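# Swap the container's cap and leave it closed upright

## Task

Take the old cap off the container and drop it into the bin. Screw the new cap on firmly so the container is properly shut. Leave the container upright on the bench. The task fails if the container is ever dropped.

## Robot and tools

Robot: two arms, left_arm and right_arm, each with a two-finger gripper. Their bases in the scene frame (metres) are left_arm (-0.035, +0.350, +0.048) and right_arm (-0.009, -0.251, +0.045), both turned only slightly about z. Loose objects can occasionally get a small push from outside.

Frames. Scene frame: origin at table-top height, midway between the nominal bases, +z up, +x out over the table, left_arm on the +y side. Arm and image sides are unrelated. Each arm reports its hand pose, velocities and targets in its own base frame. Fixed cameras and the table use the scene frame. Offsets in a command are along the current Hand target's own axes. On a gripper, the fingers point along +z and open and close along y. end_effector_position is the spot between the pads, about 1 cm behind the fingertips. Reported poses can be off by a few cm, more at long reach.

Rows. Every motion command uses rows of 14 numbers, each in [-1, 1], always for both arms: dx, dy, dz, rx, ry, rz, opening for left_arm, then the same seven for right_arm. The first six are an offset from that arm's Hand target at the start of the action or move. They are not a pose. 1.0 equals 0.6 m or 180 degrees. rx, ry, rz form one rotation vector. Opening is absolute: +1 is fully open (0.094 m) and -1 is closed. Sending zeros for an arm's six pose numbers re-commands its current Hand target. A 0 in the opening slot closes the gripper halfway, so repeat the present opening to keep it. Sending the same offset again moves the arm further.

execute_actions(actions, cameras). actions holds up to 15 rows per action, one per 1/30 s step. Every row is measured from the action's start pose, not from the previous row. A short table keeps its last row for the remaining steps. An empty list returns images plus the full state. cameras: a list of names, ["all"] or []. An unknown name makes the whole call invalid.

move(target, speed, blend, opening_speed, grip_force, blocking, cameras). target is one 14-number row or a list of up to 15 rows. Each row is an offset from the same starting Hand targets. The grippers follow straight paths and all finish together, taking at least 0.5 s and at most 10 s in total. The paths ignore obstacles and the other arm.
- speed: m/s, 0.002 to 2.9, default 0.25. Turning speed is capped at twice that value in rad/s. Give one value or one per target.
- blend: metres of corner rounding per waypoint. 0 means stop at each one.
- opening_speed: rate of finger motion per second on the -1..1 scale, at least 0.2. Use it for gentle closing.
- grip_force: newtons per pad, 10 to 50, one value or one per arm. It stays in effect until changed. Lower forces close slowly.
- blocking=false returns after about 0.5 s while the move keeps running.
The move: line reports the outcome (done, off_target, moving, held, fault) and any limits (paced = the pose was clipped, held = steps were withheld). done means at rest within 10 mm and 2 degrees. Neither done nor off_target tells you whether anything was touched. Faster moves overshoot, stray and strike harder. Do not route a path close to an arm's own base, because that can flip its shoulder posture.

wait(seconds 0 to 10, cameras): lets time pass with the commands held. A running move continues during the wait. stop(cameras): brakes a running move. zoom_image(camera, region [x0,y0,x1,y1] in pixels, at most 504x504): enlarges part of the latest image from cam_high, cam_low, cam_close, cam_left_wrist or cam_right_wrist. All of them are 672x504. finished_scene(scene): ends the scene for good, with scene set to the current scene's number. The goal has to hold without the robot afterwards.

Controller behaviour. Each step, the commanded orientation is clipped to within 40 degrees of the measured one. The arm reaches for the position first. Hand target shows the last command after clipping. The gripper often stops short of it because of friction or load, sometimes by a few cm. Another action, even all zeros, asks for the target again, or you can add the missing distance as an offset. An arm that is blocked keeps pushing. To release it, command a target back past where the gripper sits.

Gripping. grip_measured uses the opening scale and can read up to about 2.5 mm wide when empty. On a hard part it reads slightly narrower than the part. The squeeze rises about 1 N per 0.001 below first contact, then jumps to the full limit (about 50 to 64 N per pad). To release, command an opening well above grip_measured. grip_effort_nm is motor effort, negative when closing. It is not pad force and does not drop back to zero at rest.

Joint ranges (rad): waist -2.618..3.054, shoulder 0..3.142, elbow 0..3.142 (straight at 2.901), wrist pitch and yaw -1.571..1.571, wrist roll -2.094..2.094. Joint torques include gravity, carry offsets and noise, and wrap at ±28 N m on the first three joints. A "within noise" velocity line means the arm is still.

Heat. Holding loads, stretching out or pushing against something heats the motors. MOTOR HOT appears at 75 °C. At 90 °C the arm folds up and stays idle, and at 100 °C it goes limp.

Cameras. Calibration is given as OpenCV pinhole plus radial distortion. Fixed cameras may have shifted by up to about 2.3 degrees and 9 mm. Wrist camera poses are derived from joint readings and lag while the arm is moving.

Avoid: dropping the container or the caps, letting go of parts while they are moving, fast impacts and hard presses, and anything falling off the table. Keep the arms from contacting each other; the clearance check does not guard the grippers or wrist cameras. Do not close one gripper on the other's fingers. Avoid straining the camera cables, and avoid fault stops.

Each tool is called after "Request:" as name(argument=value, ...), one argument or row to a line, values as JSON.

## Session

Request:
execute_actions(
  actions=[],
)

Scene clock: 0.00 s.
left_arm: end_effector_position=(+0.2482, -0.1206, +0.2430) grip_measured=+1.000 grip_effort_nm=n/a end_effector_quat_wxyz=(+0.567, +0.030, +0.817, -0.101) | right_arm: end_effector_position=(+0.1990, +0.1472, +0.1491) grip_measured=+1.000 grip_effort_nm=n/a end_effector_quat_wxyz=(+0.445, -0.005, +0.865, +0.230)
Joint positions: left_arm=[-0.81 0.636 0.62 -0.391 -0.558 -0.365 0.094] | right_arm=[0.88 0.486 0.381 -0.453 0.343 0.677 0.094]
Joint velocities: within noise
Joint torques (N m): no reading
Motor temperatures (°C): left_arm=[21 22 25 25 24 22 25] | right_arm=[23 26 27 24 21 22 23]
Heat: left arm: 25 °C; right arm: 27 °C.
Hand target: left_arm +0.2480, -0.1195, +0.2481; +0.571, +0.027, +0.814, -0.103 | right_arm +0.2005, +0.1476, +0.1572; +0.453, -0.002, +0.860, +0.235
Tool commands: left_gripper/opening=+1.0 right_gripper/opening=+1.0

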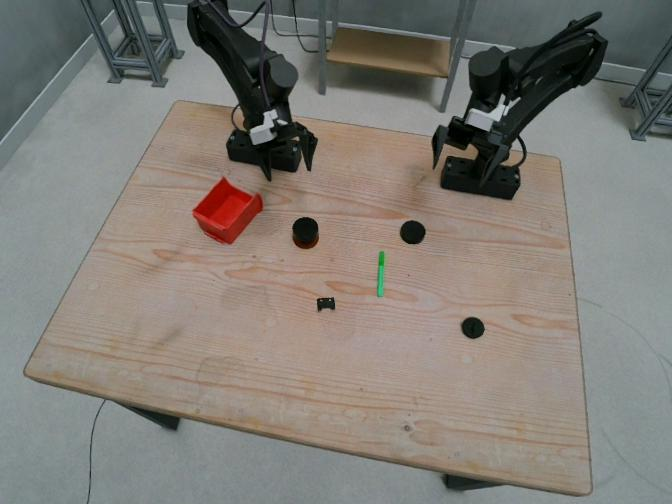

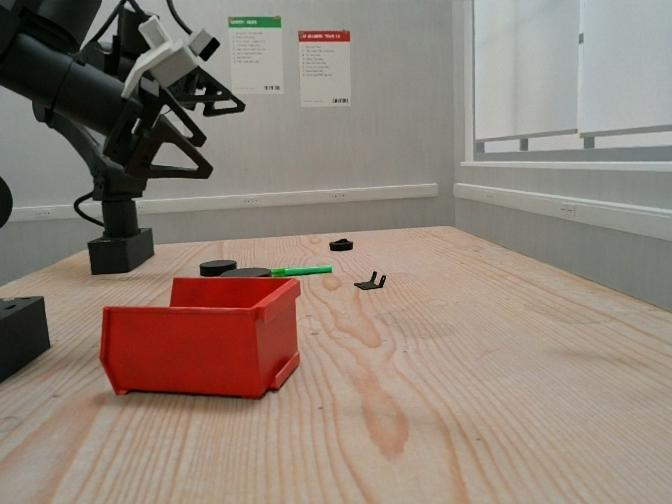

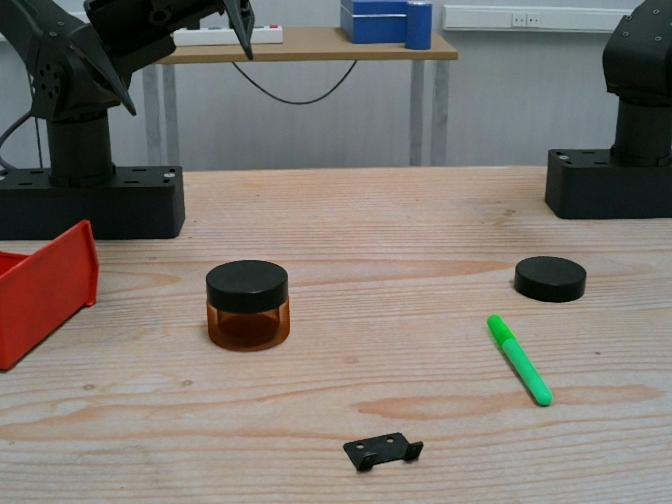

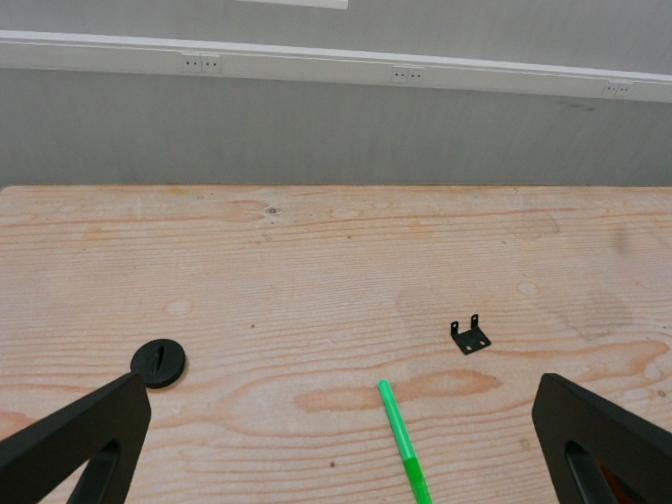

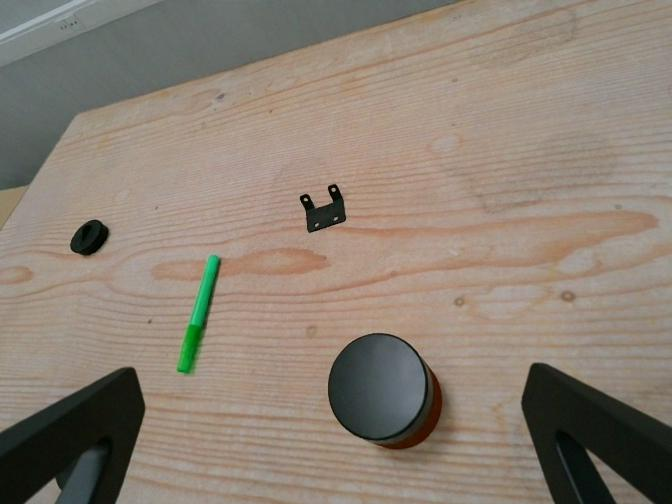

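Request:
zoom_image(
  camera="cam_close",
  region=[470, 220, 640, 420],
)

Request:
zoom_image(
  camera="cam_close",
  region=[170, 220, 340, 380],
)

Request:
zoom_image(
  camera="cam_high",
  region=[380, 190, 520, 360],
)

Request:
zoom_image(
  camera="cam_left_wrist",
  region=[100, 310, 240, 410],
)

Request:
zoom_image(
  camera="cam_low",
  region=[180, 220, 420, 320],
)

Scaled by 2.520 from the camera's 672x504 image, which has a finer 960x720 frame.

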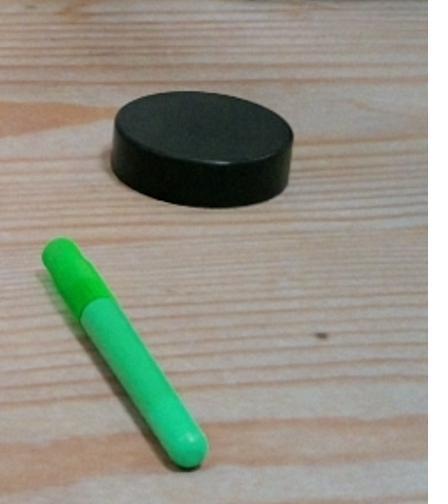

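Scaled by 2.965 from the camera's 672x504 image, which has a finer 960x720 frame.

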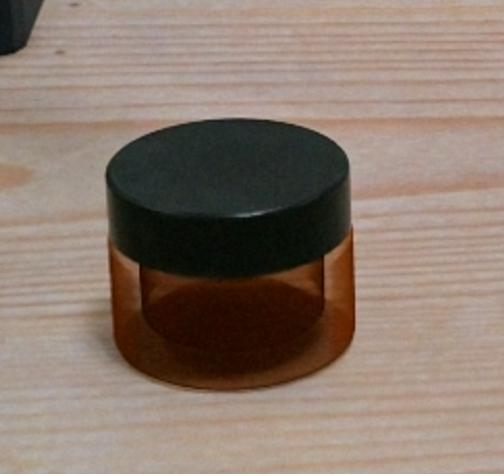

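Scaled by 2.965 from the camera's 672x504 image, which has a finer 960x720 frame.

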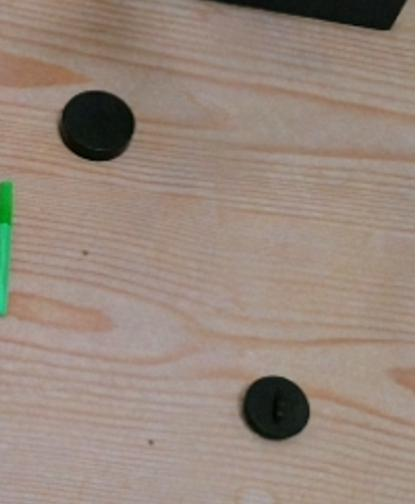

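Scaled by 3.600 from the camera's 672x504 image, which has a finer 960x720 frame.

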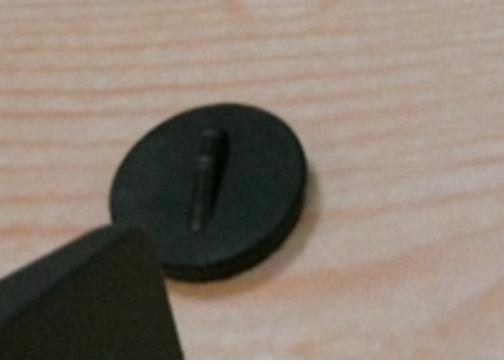

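Scaled by 2.100 from the camera's 672x504 image, which has a finer 960x720 frame.

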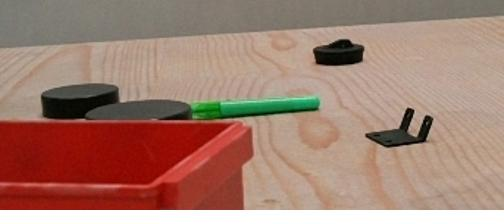

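Request:
zoom_image(
  camera="cam_low",
  region=[0, 0, 300, 280],
)

Request:
zoom_image(
  camera="cam_high",
  region=[180, 0, 350, 260],
)

Request:
zoom_image(
  camera="cam_high",
  region=[400, 0, 620, 250],
)

Scaled by 1.680 from the camera's 672x504 image, which has a finer 960x720 frame.

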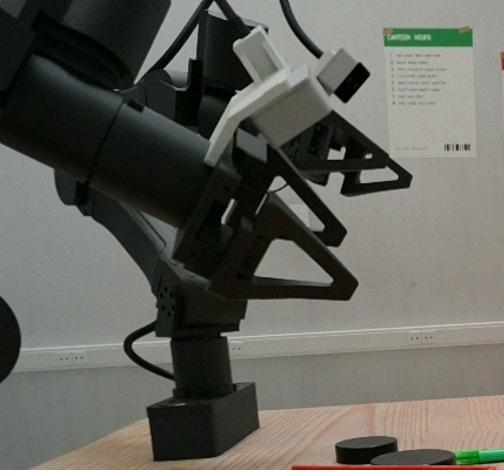

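Scaled by 1.938 from the camera's 672x504 image, which has a finer 960x720 frame.

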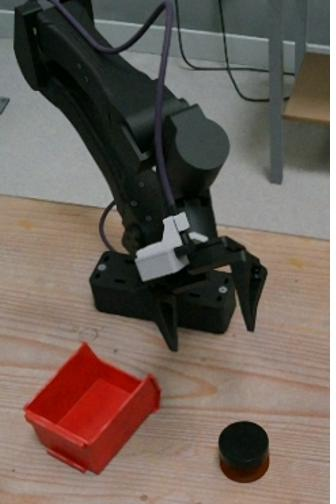

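Scaled by 2.016 from the camera's 672x504 image, which has a finer 960x720 frame.

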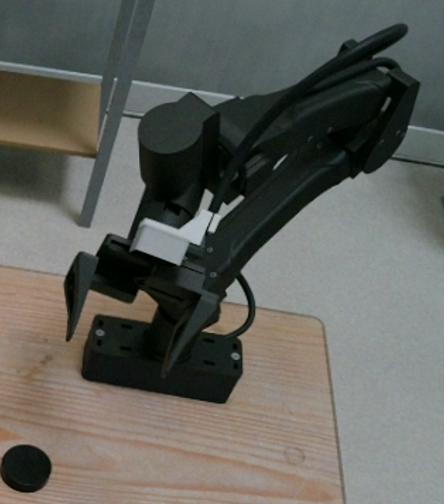

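Request:
move(
  target=[0.2127,-0.0795,0.0270,0.0679,0.3941,0.1743,1,-0.0247,0.0354,0.0776,0.0537,0.3423,-0.1840,1],
  speed=0.2,
  cameras=["all"],
)

Scene clock: 25.17 s.
left_arm: end_effector_position=(+0.2096, -0.1727, +0.1244) grip_measured=+1.000 grip_effort_nm=0.02 end_effector_quat_wxyz=(-0.001, +0.333, +0.943, +0.005) | right_arm: end_effector_position=(+0.2361, +0.1783, +0.1492) grip_measured=+1.000 grip_effort_nm=0.01 end_effector_quat_wxyz=(-0.007, -0.312, +0.950, +0.002)
Joint positions: left_arm=[-0.699 1.574 1.303 -1.305 -0.009 -0.019 0.094] | right_arm=[0.638 1.675 1.508 -1.416 -0.009 0.004 0.094]
Joint torques (N m): left_arm=[-0.77 -4.48 7.66 0.25 0.04 0.04] | right_arm=[0.72 -6.42 10.25 0.43 0.1 0]
Heat: left arm: 29 °C; right arm: 29 °C.
Hand target: left_arm +0.2112, -0.1787, +0.1298; +0.000, +0.341, +0.940, +0.000 | right_arm +0.2408, +0.1822, +0.1550; +0.000, -0.318, +0.948, -0.001
Off the commanded pose: left_arm 0.008 m, 1 deg | right_arm 0.009 m, 1 deg.
move: done
camera_calibration:
cam_left_wrist: T_world_to_cam=[[-0.639371, -0.768758, -0.014701, 0.00649096], [-0.697383, 0.571745, 0.432162, 0.229715], [-0.323822, 0.286564, -0.901676, 0.317535], [0, 0, 0, 1]] pos_world=[0.267174, -0.217342, 0.187135]
cam_right_wrist: T_world_to_cam=[[0.578082, -0.815919, 0.0098205, 0.00822243], [-0.753841, -0.529415, 0.389158, 0.252573], [-0.312323, -0.232369, -0.921119, 0.342849], [0, 0, 0, 1]] pos_world=[0.292726, 0.220092, 0.217433]

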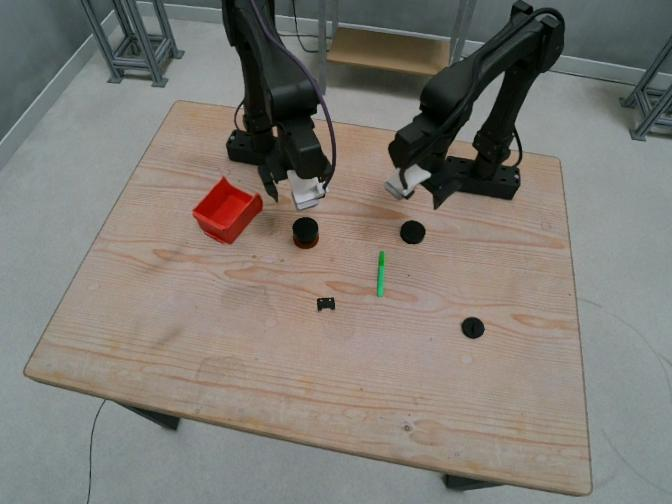

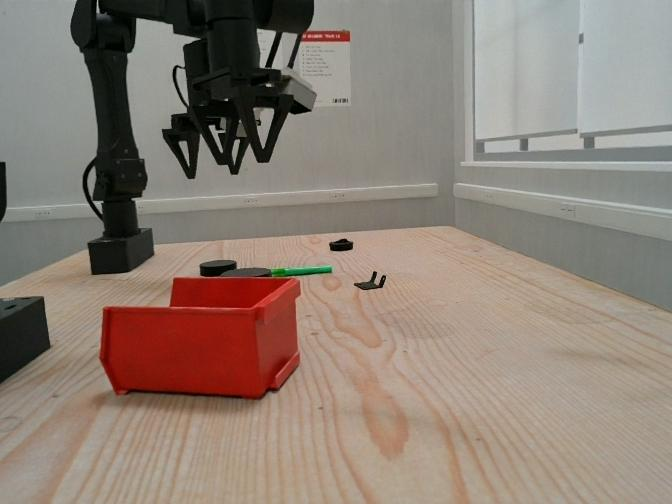

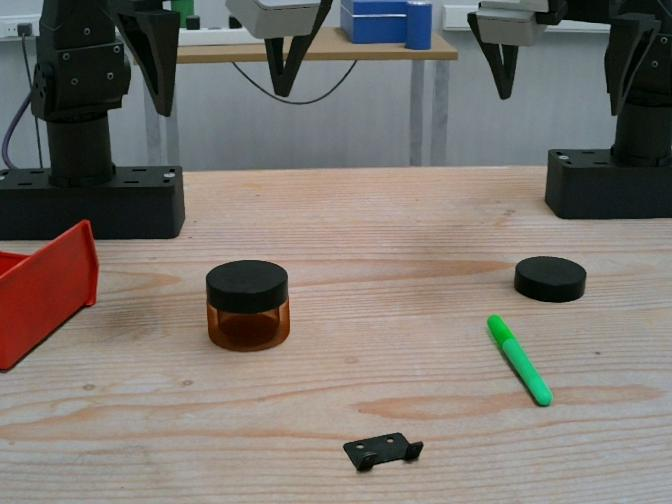

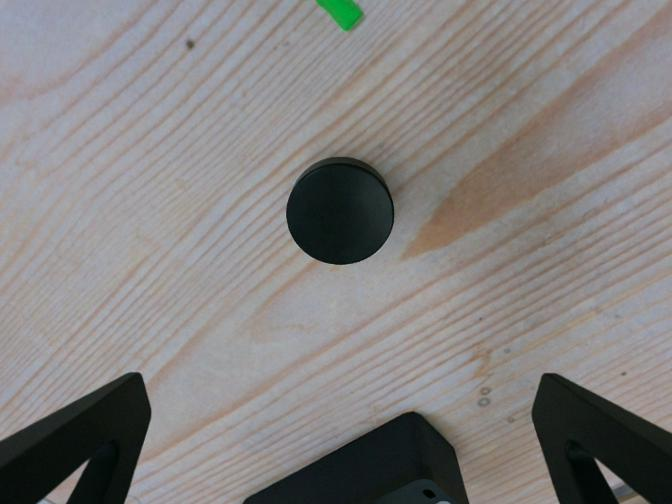

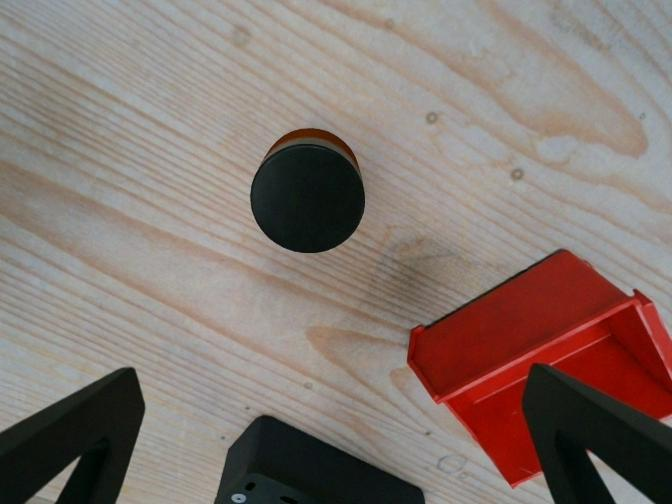

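Request:
move(
  target=[
    [0.2833,0.4122,-0.0333,0,0,-0.3722,1,0,0,0,0,0,0,1],
    [0.2833,0.4122,-0.0333,0,0,-0.3722,1,-0.1508,0.4263,0.0917,0,0,-0.1833,1],
  ],
  speed=0.25,
  blend=[0.03,0],
  cameras=["all"],
)

Scene clock: 41.37 s.
left_arm: end_effector_position=(+0.2357, +0.1175, +0.1446) grip_measured=+1.000 grip_effort_nm=0.02 end_effector_quat_wxyz=(-0.002, -0.228, +0.974, +0.002) | right_arm: end_effector_position=(+0.1535, +0.4394, +0.1037) grip_measured=+1.000 grip_effort_nm=0.01 end_effector_quat_wxyz=(+0.002, -0.575, +0.818, +0.004)
Joint positions: left_arm=[0.455 1.542 1.352 -1.384 -0.005 -0.006 0.094] | right_arm=[1.231 2.428 2.439 -1.575 -0.004 0.006 0.094]
Joint torques (N m): left_arm=[0.5 -4.27 7.57 0.25 0.03 -0.08] | right_arm=[-0.7 -11.92 9.85 0.47 0.05 0]
Heat: left arm: 28 °C; right arm: 30 °C.
Hand target: left_arm +0.2396, +0.1201, +0.1499; +0.001, -0.234, +0.972, +0.000 | right_arm +0.1589, +0.4409, +0.0997; +0.000, -0.574, +0.819, -0.001
Off the commanded pose: left_arm 0.007 m, 1 deg | right_arm 0.007 m, 1 deg.
joint sent to its limit (right arm) — joint 4 (wrist pitch), lower limit. The joint targets still meet the commanded pose.
move: done
camera_calibration:
cam_left_wrist: T_world_to_cam=[[0.432405, -0.901615, -0.0107865, 0.00904911], [-0.811792, -0.394478, 0.430559, 0.213951], [-0.392453, -0.177419, -0.902498, 0.331917], [0, 0, 0, 1]] pos_world=[0.300032, 0.151446, 0.207534]
cam_right_wrist: T_world_to_cam=[[0.934612, -0.35538, 0.0143428, 0.0119304], [-0.33497, -0.865946, 0.371393, 0.431587], [-0.119566, -0.351913, -0.928365, 0.359531], [0, 0, 0, 1]] pos_world=[0.176406, 0.504494, 0.173317]

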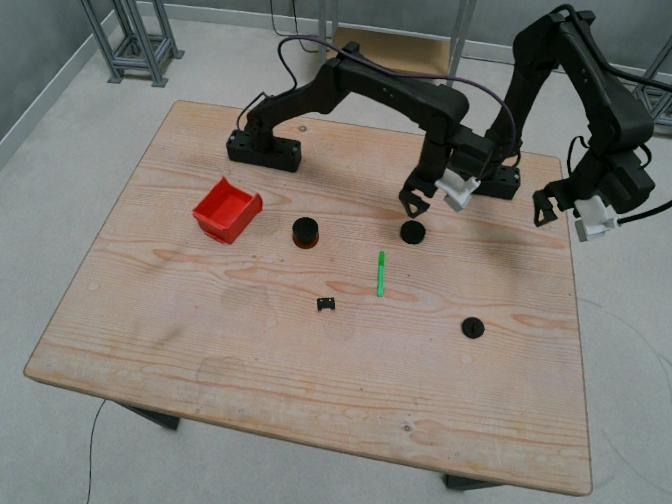

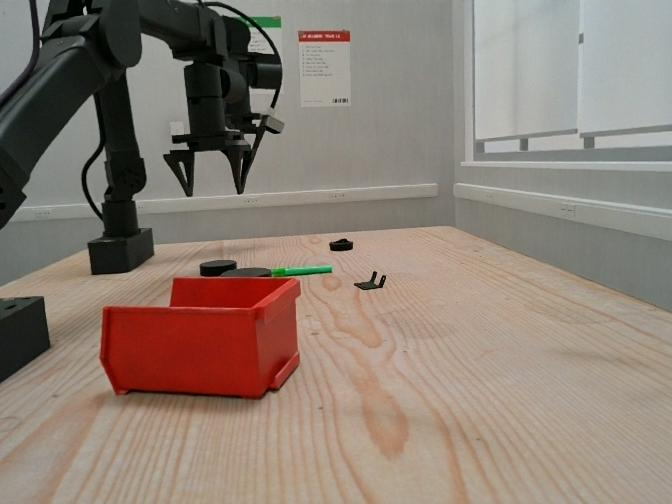

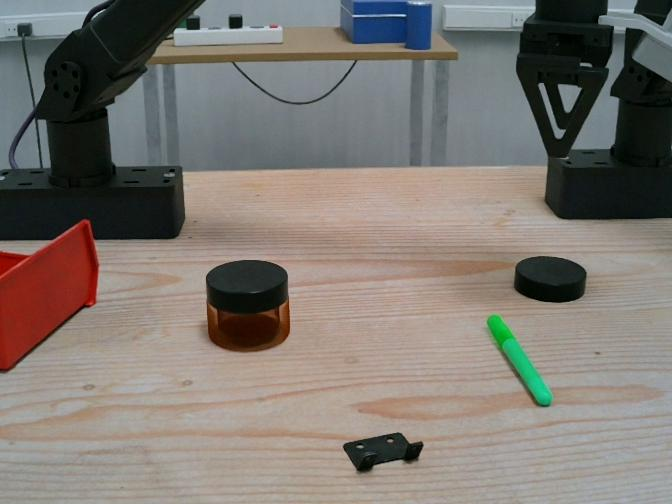

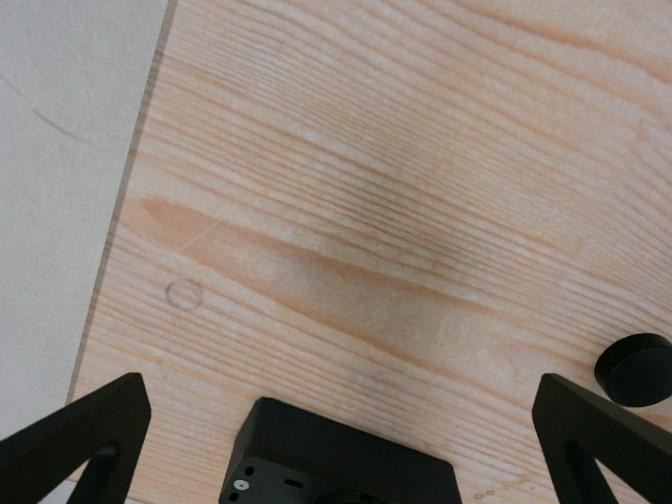

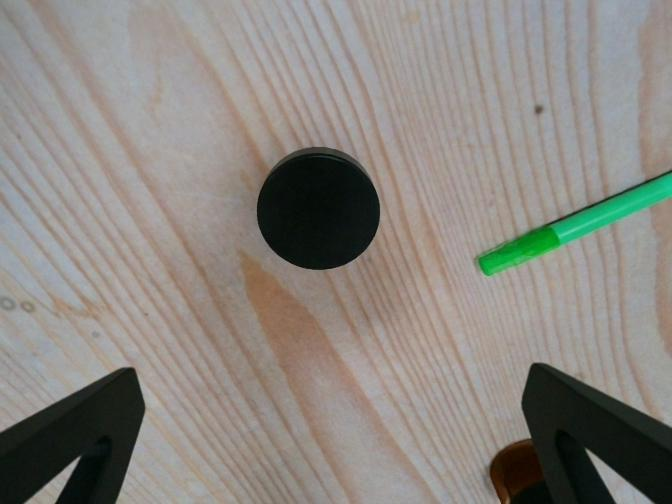

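Request:
move(
  target=[0,0,0,0,0,0,1,-0.0185,0.0154,0.1195,0,0,0,1],
  speed=0.15,
  cameras=["cam_right_wrist","cam_close","cam_low"],
)

Scene clock: 45.93 s.
left_arm: end_effector_position=(+0.2357, +0.1175, +0.1446) grip_measured=+1.000 grip_effort_nm=0.02 end_effector_quat_wxyz=(-0.002, -0.228, +0.974, +0.002) | right_arm: end_effector_position=(+0.1563, +0.4517, +0.0382) grip_measured=+1.000 grip_effort_nm=0.01 end_effector_quat_wxyz=(+0.001, -0.573, +0.820, +0.003)
Joint positions: left_arm=[0.455 1.542 1.352 -1.384 -0.005 -0.006 0.094] | right_arm=[1.234 2.458 2.232 -1.339 -0.004 0.014 0.094]
Joint torques (N m): left_arm=[0.46 -4.31 7.87 0.24 0.02 -0.09] | right_arm=[0.75 -13.16 6.22 0.72 0.05 0.11]
Heat: left arm: 28 °C; right arm: 30 °C.
Hand target: left_arm +0.2396, +0.1201, +0.1499; +0.001, -0.234, +0.972, +0.000 | right_arm +0.1541, +0.4544, +0.0281; +0.000, -0.574, +0.819, +0.000
Off the commanded pose: left_arm 0.007 m, 1 deg | right_arm 0.011 m, 0 deg.
move: off_target (right_arm)
camera_calibration:
cam_right_wrist: T_world_to_cam=[[0.932595, -0.360638, 0.0143921, 0.0172739], [-0.33962, -0.863351, 0.373207, 0.467102], [-0.122167, -0.352939, -0.927636, 0.304314], [0, 0, 0, 1]] pos_world=[0.179705, 0.516907, 0.107719]
Images, in order (width x height): cam_low 672x504, cam_close 672x504, cam_right_wrist 672x504.

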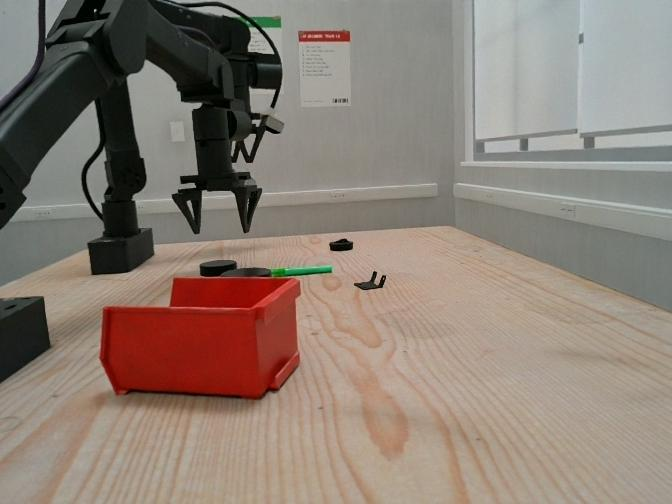

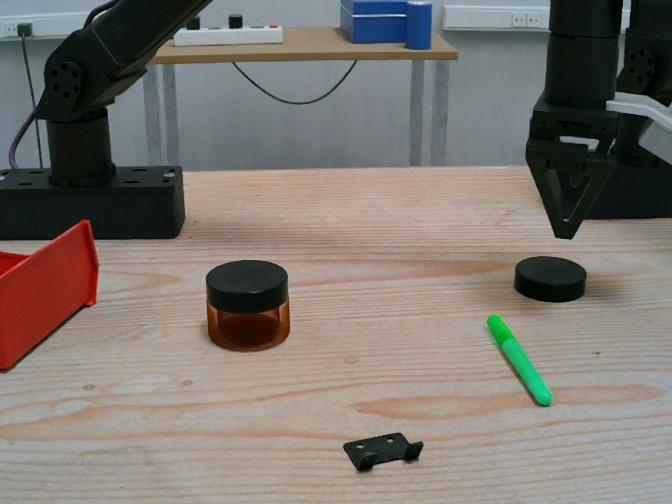

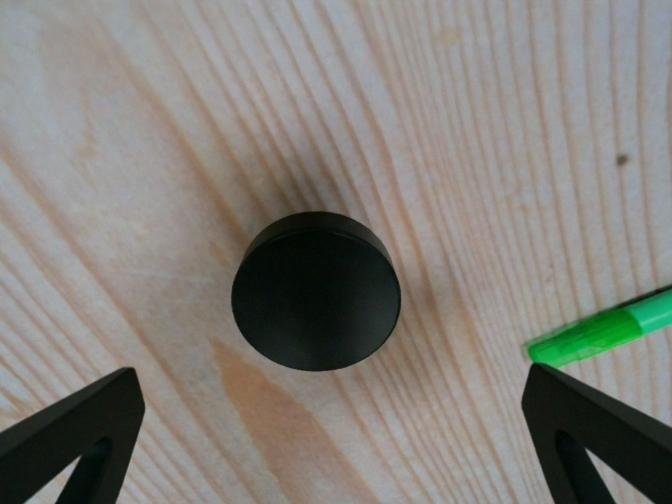

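Request:
move(
  target=[0,0,0,0,0,0,1,0,0.0093,0.0883,0,0,0,1],
  speed=0.1,
  cameras=["cam_right_wrist","cam_close","cam_low"],
)

Scene clock: 49.50 s.
left_arm: end_effector_position=(+0.2357, +0.1175, +0.1446) grip_measured=+1.000 grip_effort_nm=0.02 end_effector_quat_wxyz=(-0.002, -0.228, +0.974, +0.002) | right_arm: end_effector_position=(+0.1509, +0.4557, -0.0134) grip_measured=+1.000 grip_effort_nm=0.01 end_effector_quat_wxyz=(+0.002, -0.573, +0.819, +0.004)
Joint positions: left_arm=[0.455 1.542 1.352 -1.384 -0.005 -0.006 0.094] | right_arm=[1.247 2.487 2.079 -1.154 -0.004 0.026 0.094]
Joint torques (N m): left_arm=[0.47 -4.16 7.9 0.22 -0.01 -0.04] | right_arm=[0.57 -13.18 6.01 0.74 0.05 0.11]
Heat: left arm: 29 °C; right arm: 30 °C.
Hand target: left_arm +0.2396, +0.1201, +0.1499; +0.001, -0.234, +0.972, +0.000 | right_arm +0.1490, +0.4563, -0.0249; +0.000, -0.574, +0.819, +0.000
Off the commanded pose: left_arm 0.007 m, 1 deg | right_arm 0.012 m, 1 deg.
move: off_target (right_arm)
camera_calibration:
cam_right_wrist: T_world_to_cam=[[0.93327, -0.358894, 0.0142197, 0.023588], [-0.338307, -0.865058, 0.370436, 0.488466], [-0.120646, -0.350527, -0.928749, 0.255824], [0, 0, 0, 1]] pos_world=[0.174101, 0.52069, 0.0563159]
Images, in order (width x height): cam_low 672x504, cam_close 672x504, cam_right_wrist 672x504.

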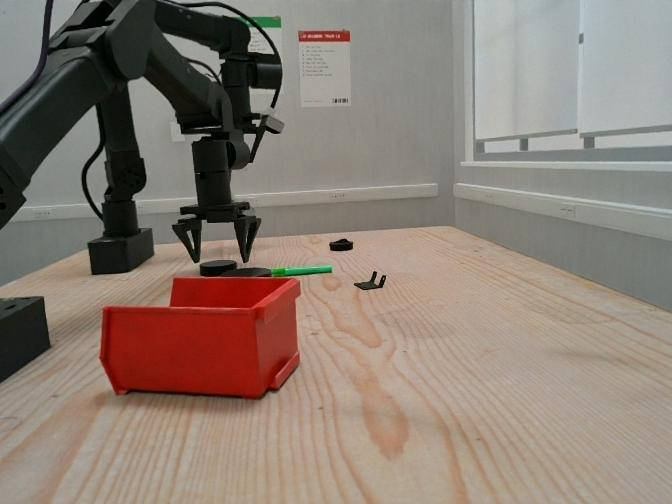

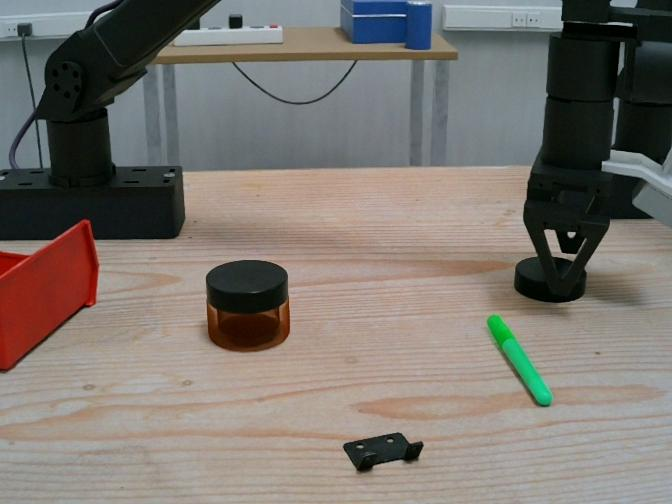

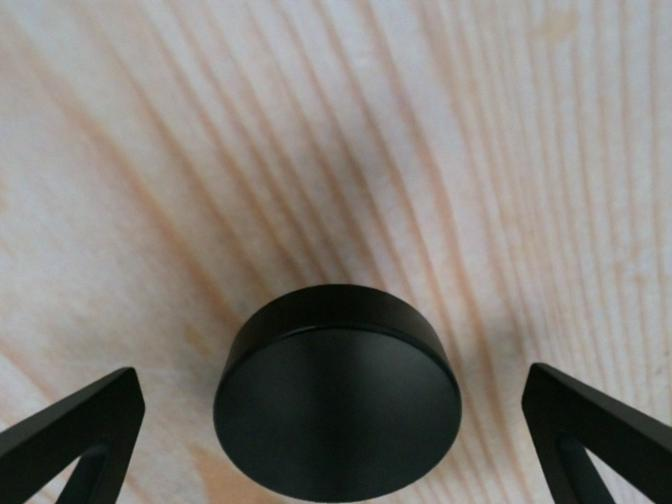

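Request:
zoom_image(
  camera="cam_close",
  region=[480, 100, 672, 320],
)

Request:
zoom_image(
  camera="cam_low",
  region=[140, 120, 300, 290],
)

Request:
zoom_image(
  camera="cam_right_wrist",
  region=[90, 260, 590, 504],
)

Scaled by 2.291 from the camera's 672x504 image, which has a finer 960x720 frame.

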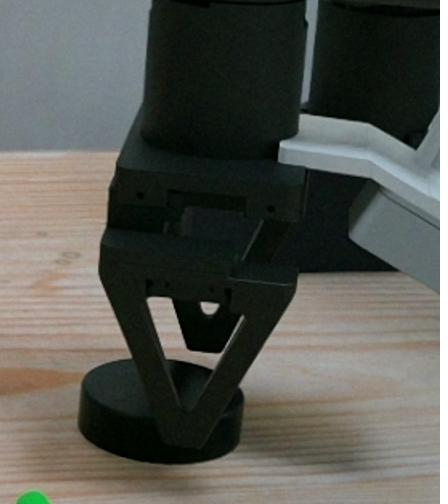

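Scaled by 2.965 from the camera's 672x504 image, which has a finer 960x720 frame.

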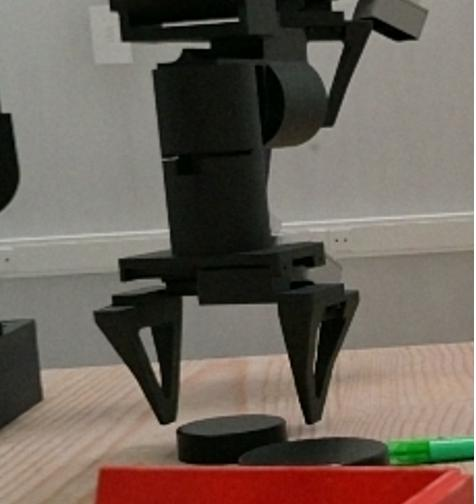

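Scaled by 1.008 from the camera's 672x504 image, which has a finer 960x720 frame.

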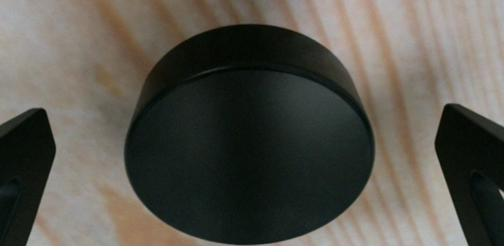

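Request:
move(
  target=[0,0,0,0,0,0,1,0.0150,-0.0017,0.0083,0,0,0,1],
  speed=0.1,
  cameras=["cam_right_wrist","cam_close","cam_low"],
)

Request:
zoom_image(
  camera="cam_close",
  region=[480, 100, 672, 320],
)

Request:
zoom_image(
  camera="cam_low",
  region=[140, 120, 300, 290],
)

Scene clock: 58.70 s.
left_arm: end_effector_position=(+0.2357, +0.1175, +0.1446) grip_measured=+1.000 grip_effort_nm=0.02 end_effector_quat_wxyz=(-0.002, -0.228, +0.974, +0.002) | right_arm: end_effector_position=(+0.1476, +0.4453, -0.0294) grip_measured=+1.000 grip_effort_nm=0.01 end_effector_quat_wxyz=(-0.010, -0.573, +0.819, -0.005)
Joint positions: left_arm=[0.455 1.542 1.352 -1.384 -0.005 -0.006 0.094] | right_arm=[1.247 2.487 2.014 -1.12 -0.004 0.027 0.094]
Joint torques (N m): left_arm=[0.5 -4.04 8.01 0.27 0.03 -0.04] | right_arm=[0.42 -16.13 4.03 0.82 0.04 0.08]
Motor temperatures (°C): left_arm=[21 23 30 26 24 22 25] | right_arm=[23 29 30 24 21 22 23]
Heat: left arm: 30 °C; right arm: 30 °C.
Hand target: left_arm +0.2396, +0.1201, +0.1499; +0.001, -0.234, +0.972, +0.000 | right_arm +0.1468, +0.4474, -0.0299; +0.000, -0.574, +0.819, -0.001
Off the commanded pose: left_arm 0.007 m, 1 deg | right_arm 0.002 m, 1 deg.
move: done
camera_calibration:
cam_right_wrist: T_world_to_cam=[[0.93311, -0.359221, 0.0162959, 0.0234064], [-0.335563, -0.853578, 0.3985, 0.479543], [-0.12924, -0.377313, -0.917023, 0.250506], [0, 0, 0, 1]] pos_world=[0.171451, 0.512254, 0.0382404]
Images, in order (width x height): cam_low 672x504, cam_close 672x504, cam_right_wrist 672x504.

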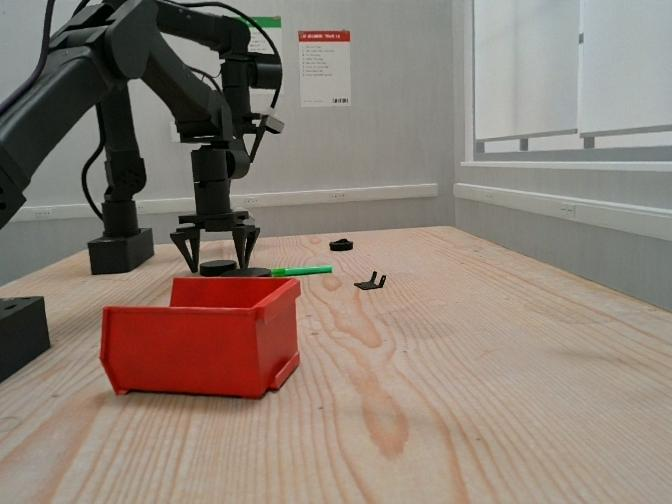

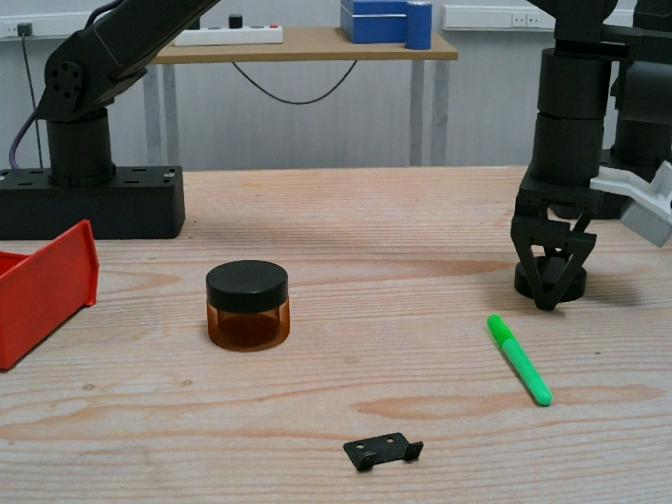

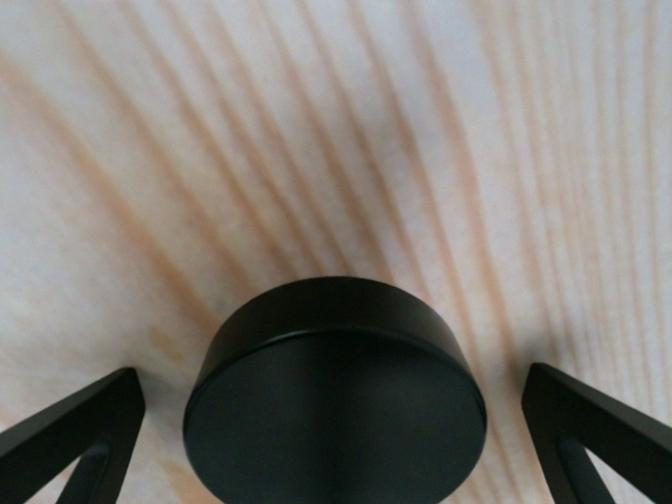

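Scaled by 2.291 from the camera's 672x504 image, which has a finer 960x720 frame.

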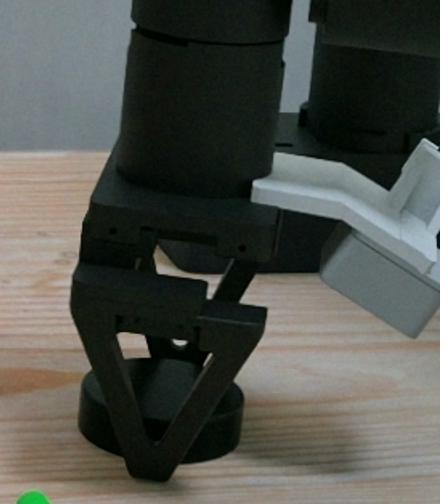

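Scaled by 2.965 from the camera's 672x504 image, which has a finer 960x720 frame.

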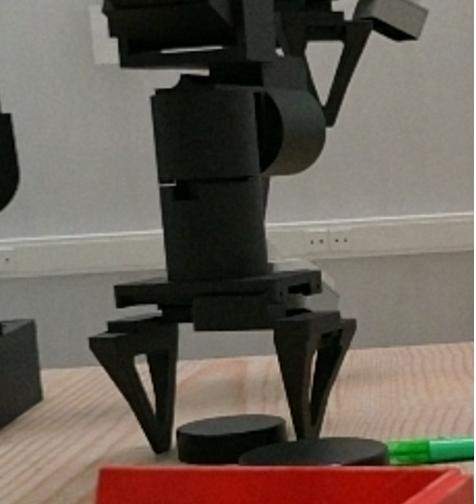

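Request:
move(
  target=[0,0,0,0,0,0,1,0,0,-0.0167,0,0,0,1],
  speed=0.1,
  cameras=["cam_right_wrist","cam_close"],
)

Request:
zoom_image(
  camera="cam_close",
  region=[480, 100, 672, 320],
)

Scene clock: 60.63 s.
left_arm: end_effector_position=(+0.2357, +0.1175, +0.1446) grip_measured=+1.000 grip_effort_nm=0.02 end_effector_quat_wxyz=(-0.002, -0.228, +0.974, +0.002) | right_arm: end_effector_position=(+0.1476, +0.4454, -0.0290) grip_measured=+1.000 grip_effort_nm=0.01 end_effector_quat_wxyz=(-0.010, -0.573, +0.819, -0.005)
Joint positions: left_arm=[0.455 1.542 1.352 -1.384 -0.005 -0.006 0.094] | right_arm=[1.247 2.486 2.014 -1.12 -0.004 0.027 0.094]
Joint torques (N m): left_arm=[0.4 -3.93 7.79 0.21 -0.04 -0.07] | right_arm=[0.4 -17.22 5.6 0.55 0.04 0.08]
Heat: left arm: 30 °C; right arm: 30 °C.
Hand target: left_arm +0.2396, +0.1201, +0.1499; +0.001, -0.234, +0.972, +0.000 | right_arm +0.1468, +0.4474, -0.0198; +0.000, -0.574, +0.819, -0.001
Off the commanded pose: left_arm 0.007 m, 1 deg | right_arm 0.009 m, 1 deg.
move: done
camera_calibration:
cam_right_wrist: T_world_to_cam=[[0.933117, -0.359205, 0.0162469, 0.0234296], [-0.335626, -0.853871, 0.397818, 0.479692], [-0.129026, -0.376664, -0.91732, 0.250459], [0, 0, 0, 1]] pos_world=[0.17145, 0.51235, 0.0385399]
Images, in order (width x height): cam_close 672x504, cam_right_wrist 672x504.

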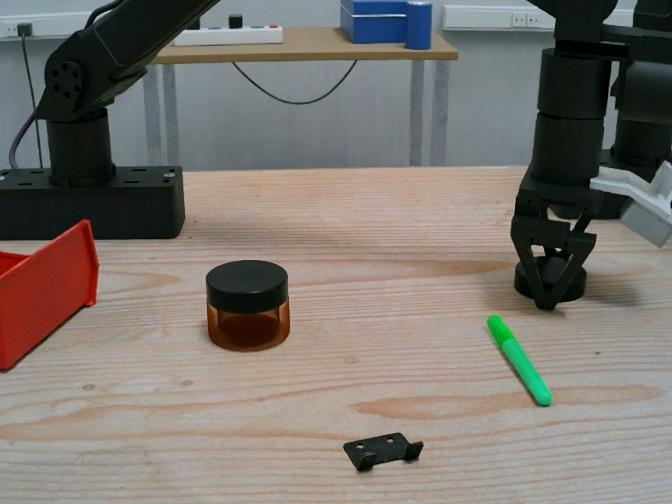

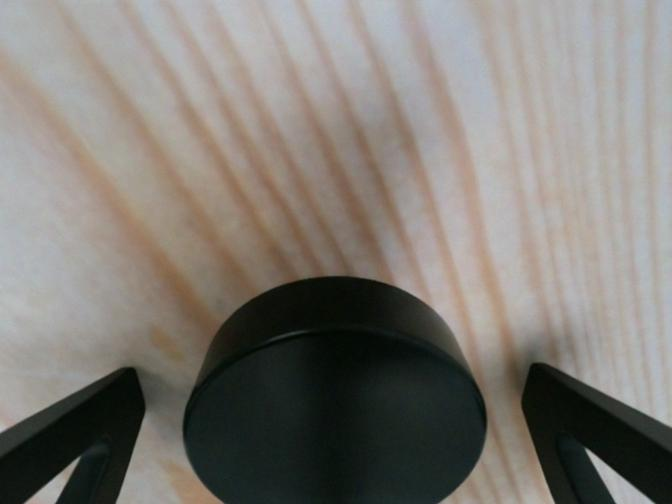

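Scaled by 2.291 from the camera's 672x504 image, which has a finer 960x720 frame.

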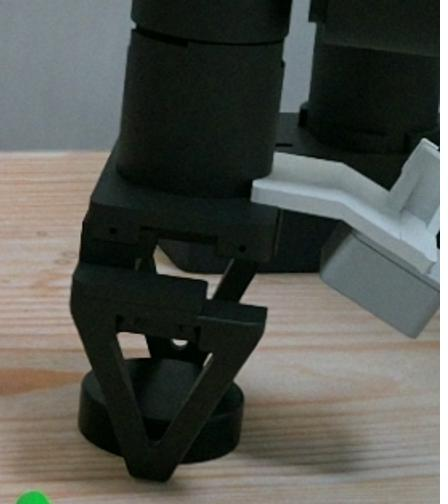

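Request:
move(
  target=[0,0,0,0,0,0,1,0,0,-0.0133,0,0,0,1],
  speed=0.1,
  cameras=["cam_right_wrist"],
)

Scene clock: 61.77 s.
left_arm: end_effector_position=(+0.2357, +0.1175, +0.1446) grip_measured=+1.000 grip_effort_nm=0.02 end_effector_quat_wxyz=(-0.002, -0.228, +0.974, +0.002) | right_arm: end_effector_position=(+0.1475, +0.4450, -0.0290) grip_measured=+1.000 grip_effort_nm=0.01 end_effector_quat_wxyz=(-0.010, -0.573, +0.819, -0.005)
Joint positions: left_arm=[0.455 1.542 1.352 -1.384 -0.005 -0.006 0.094] | right_arm=[1.247 2.486 2.014 -1.122 -0.004 0.027 0.094]
Joint torques (N m): left_arm=[0.46 -4.33 7.87 0.24 -0.01 -0.12] | right_arm=[0.43 -18.03 6.99 0.35 0.05 0.08]
Heat: left arm: 30 °C; right arm: 29 °C.
Hand target: left_arm +0.2396, +0.1201, +0.1499; +0.001, -0.234, +0.972, +0.000 | right_arm +0.1468, +0.4474, -0.0120; +0.000, -0.574, +0.819, -0.001
Off the commanded pose: left_arm 0.007 m, 1 deg | right_arm 0.017 m, 1 deg.
move: off_target (right_arm)
camera_calibration:
cam_right_wrist: T_world_to_cam=[[0.933119, -0.359194, 0.0163594, 0.0234072], [-0.335461, -0.853283, 0.399217, 0.479067], [-0.129437, -0.378005, -0.916711, 0.250979], [0, 0, 0, 1]] pos_world=[0.171353, 0.512059, 0.038441]
Images, in order (width x height): cam_right_wrist 672x504.

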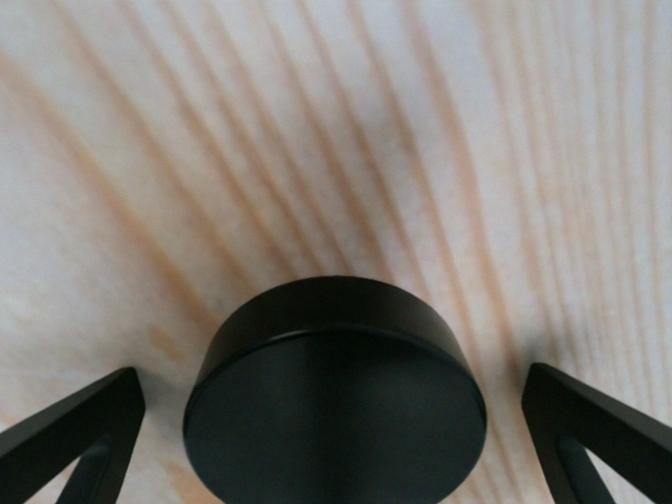

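Request:
move(
  target=[0,0,0,0,0,0,1,0,0,0,0,0,0,0.22],
  speed=0.1,
  opening_speed=0.4,
  grip_force=[50,30],
  cameras=["cam_right_wrist","cam_close"],
)

Scene clock: 65.47 s.
left_arm: end_effector_position=(+0.2357, +0.1175, +0.1446) grip_measured=+1.000 grip_effort_nm=0.02 end_effector_quat_wxyz=(-0.002, -0.228, +0.974, +0.002) | right_arm: end_effector_position=(+0.1452, +0.4447, -0.0290) grip_measured=+0.347 grip_effort_nm=-0.65 end_effector_quat_wxyz=(-0.014, -0.573, +0.819, -0.005)
Joint positions: left_arm=[0.455 1.542 1.352 -1.384 -0.005 -0.006 0.094] | right_arm=[1.25 2.486 2.014 -1.126 -0.009 0.029 0.063]
Joint torques (N m): left_arm=[0.72 -3.96 7.87 0.3 -0.06 -0.09] | right_arm=[0.21 -18.02 6.98 0.38 0.11 0.04]
Heat: left arm: 30 °C; right arm: 30 °C.
Hand target: left_arm +0.2396, +0.1201, +0.1499; +0.001, -0.234, +0.972, +0.000 | right_arm +0.1468, +0.4475, -0.0120; +0.000, -0.574, +0.819, +0.000
Off the commanded pose: left_arm 0.007 m, 1 deg | right_arm 0.017 m, 2 deg.
grip_force (N): 50, 30
move: off_target (right_arm)
camera_calibration:
cam_right_wrist: T_world_to_cam=[[0.933159, -0.359288, 0.0112548, 0.0253191], [-0.333025, -0.852315, 0.403304, 0.477295], [-0.13531, -0.380095, -0.914997, 0.252487], [0, 0, 0, 1]] pos_world=[0.169488, 0.511872, 0.0382445]
Images, in order (width x height): cam_close 672x504, cam_right_wrist 672x504.

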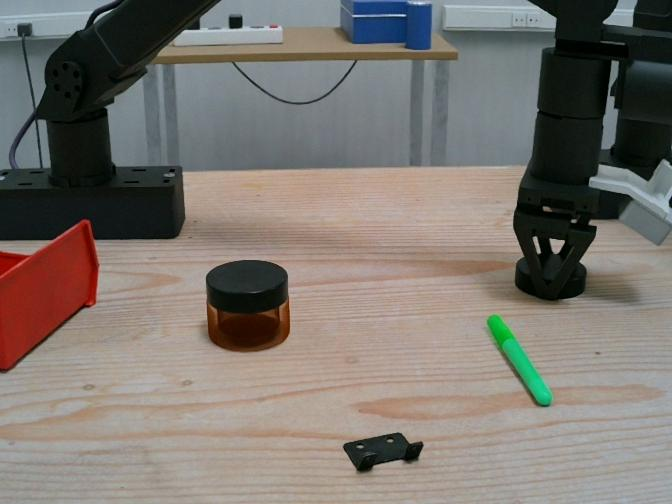

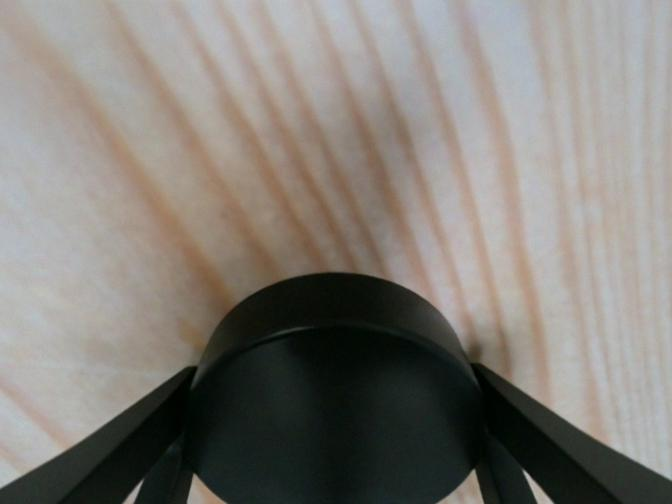

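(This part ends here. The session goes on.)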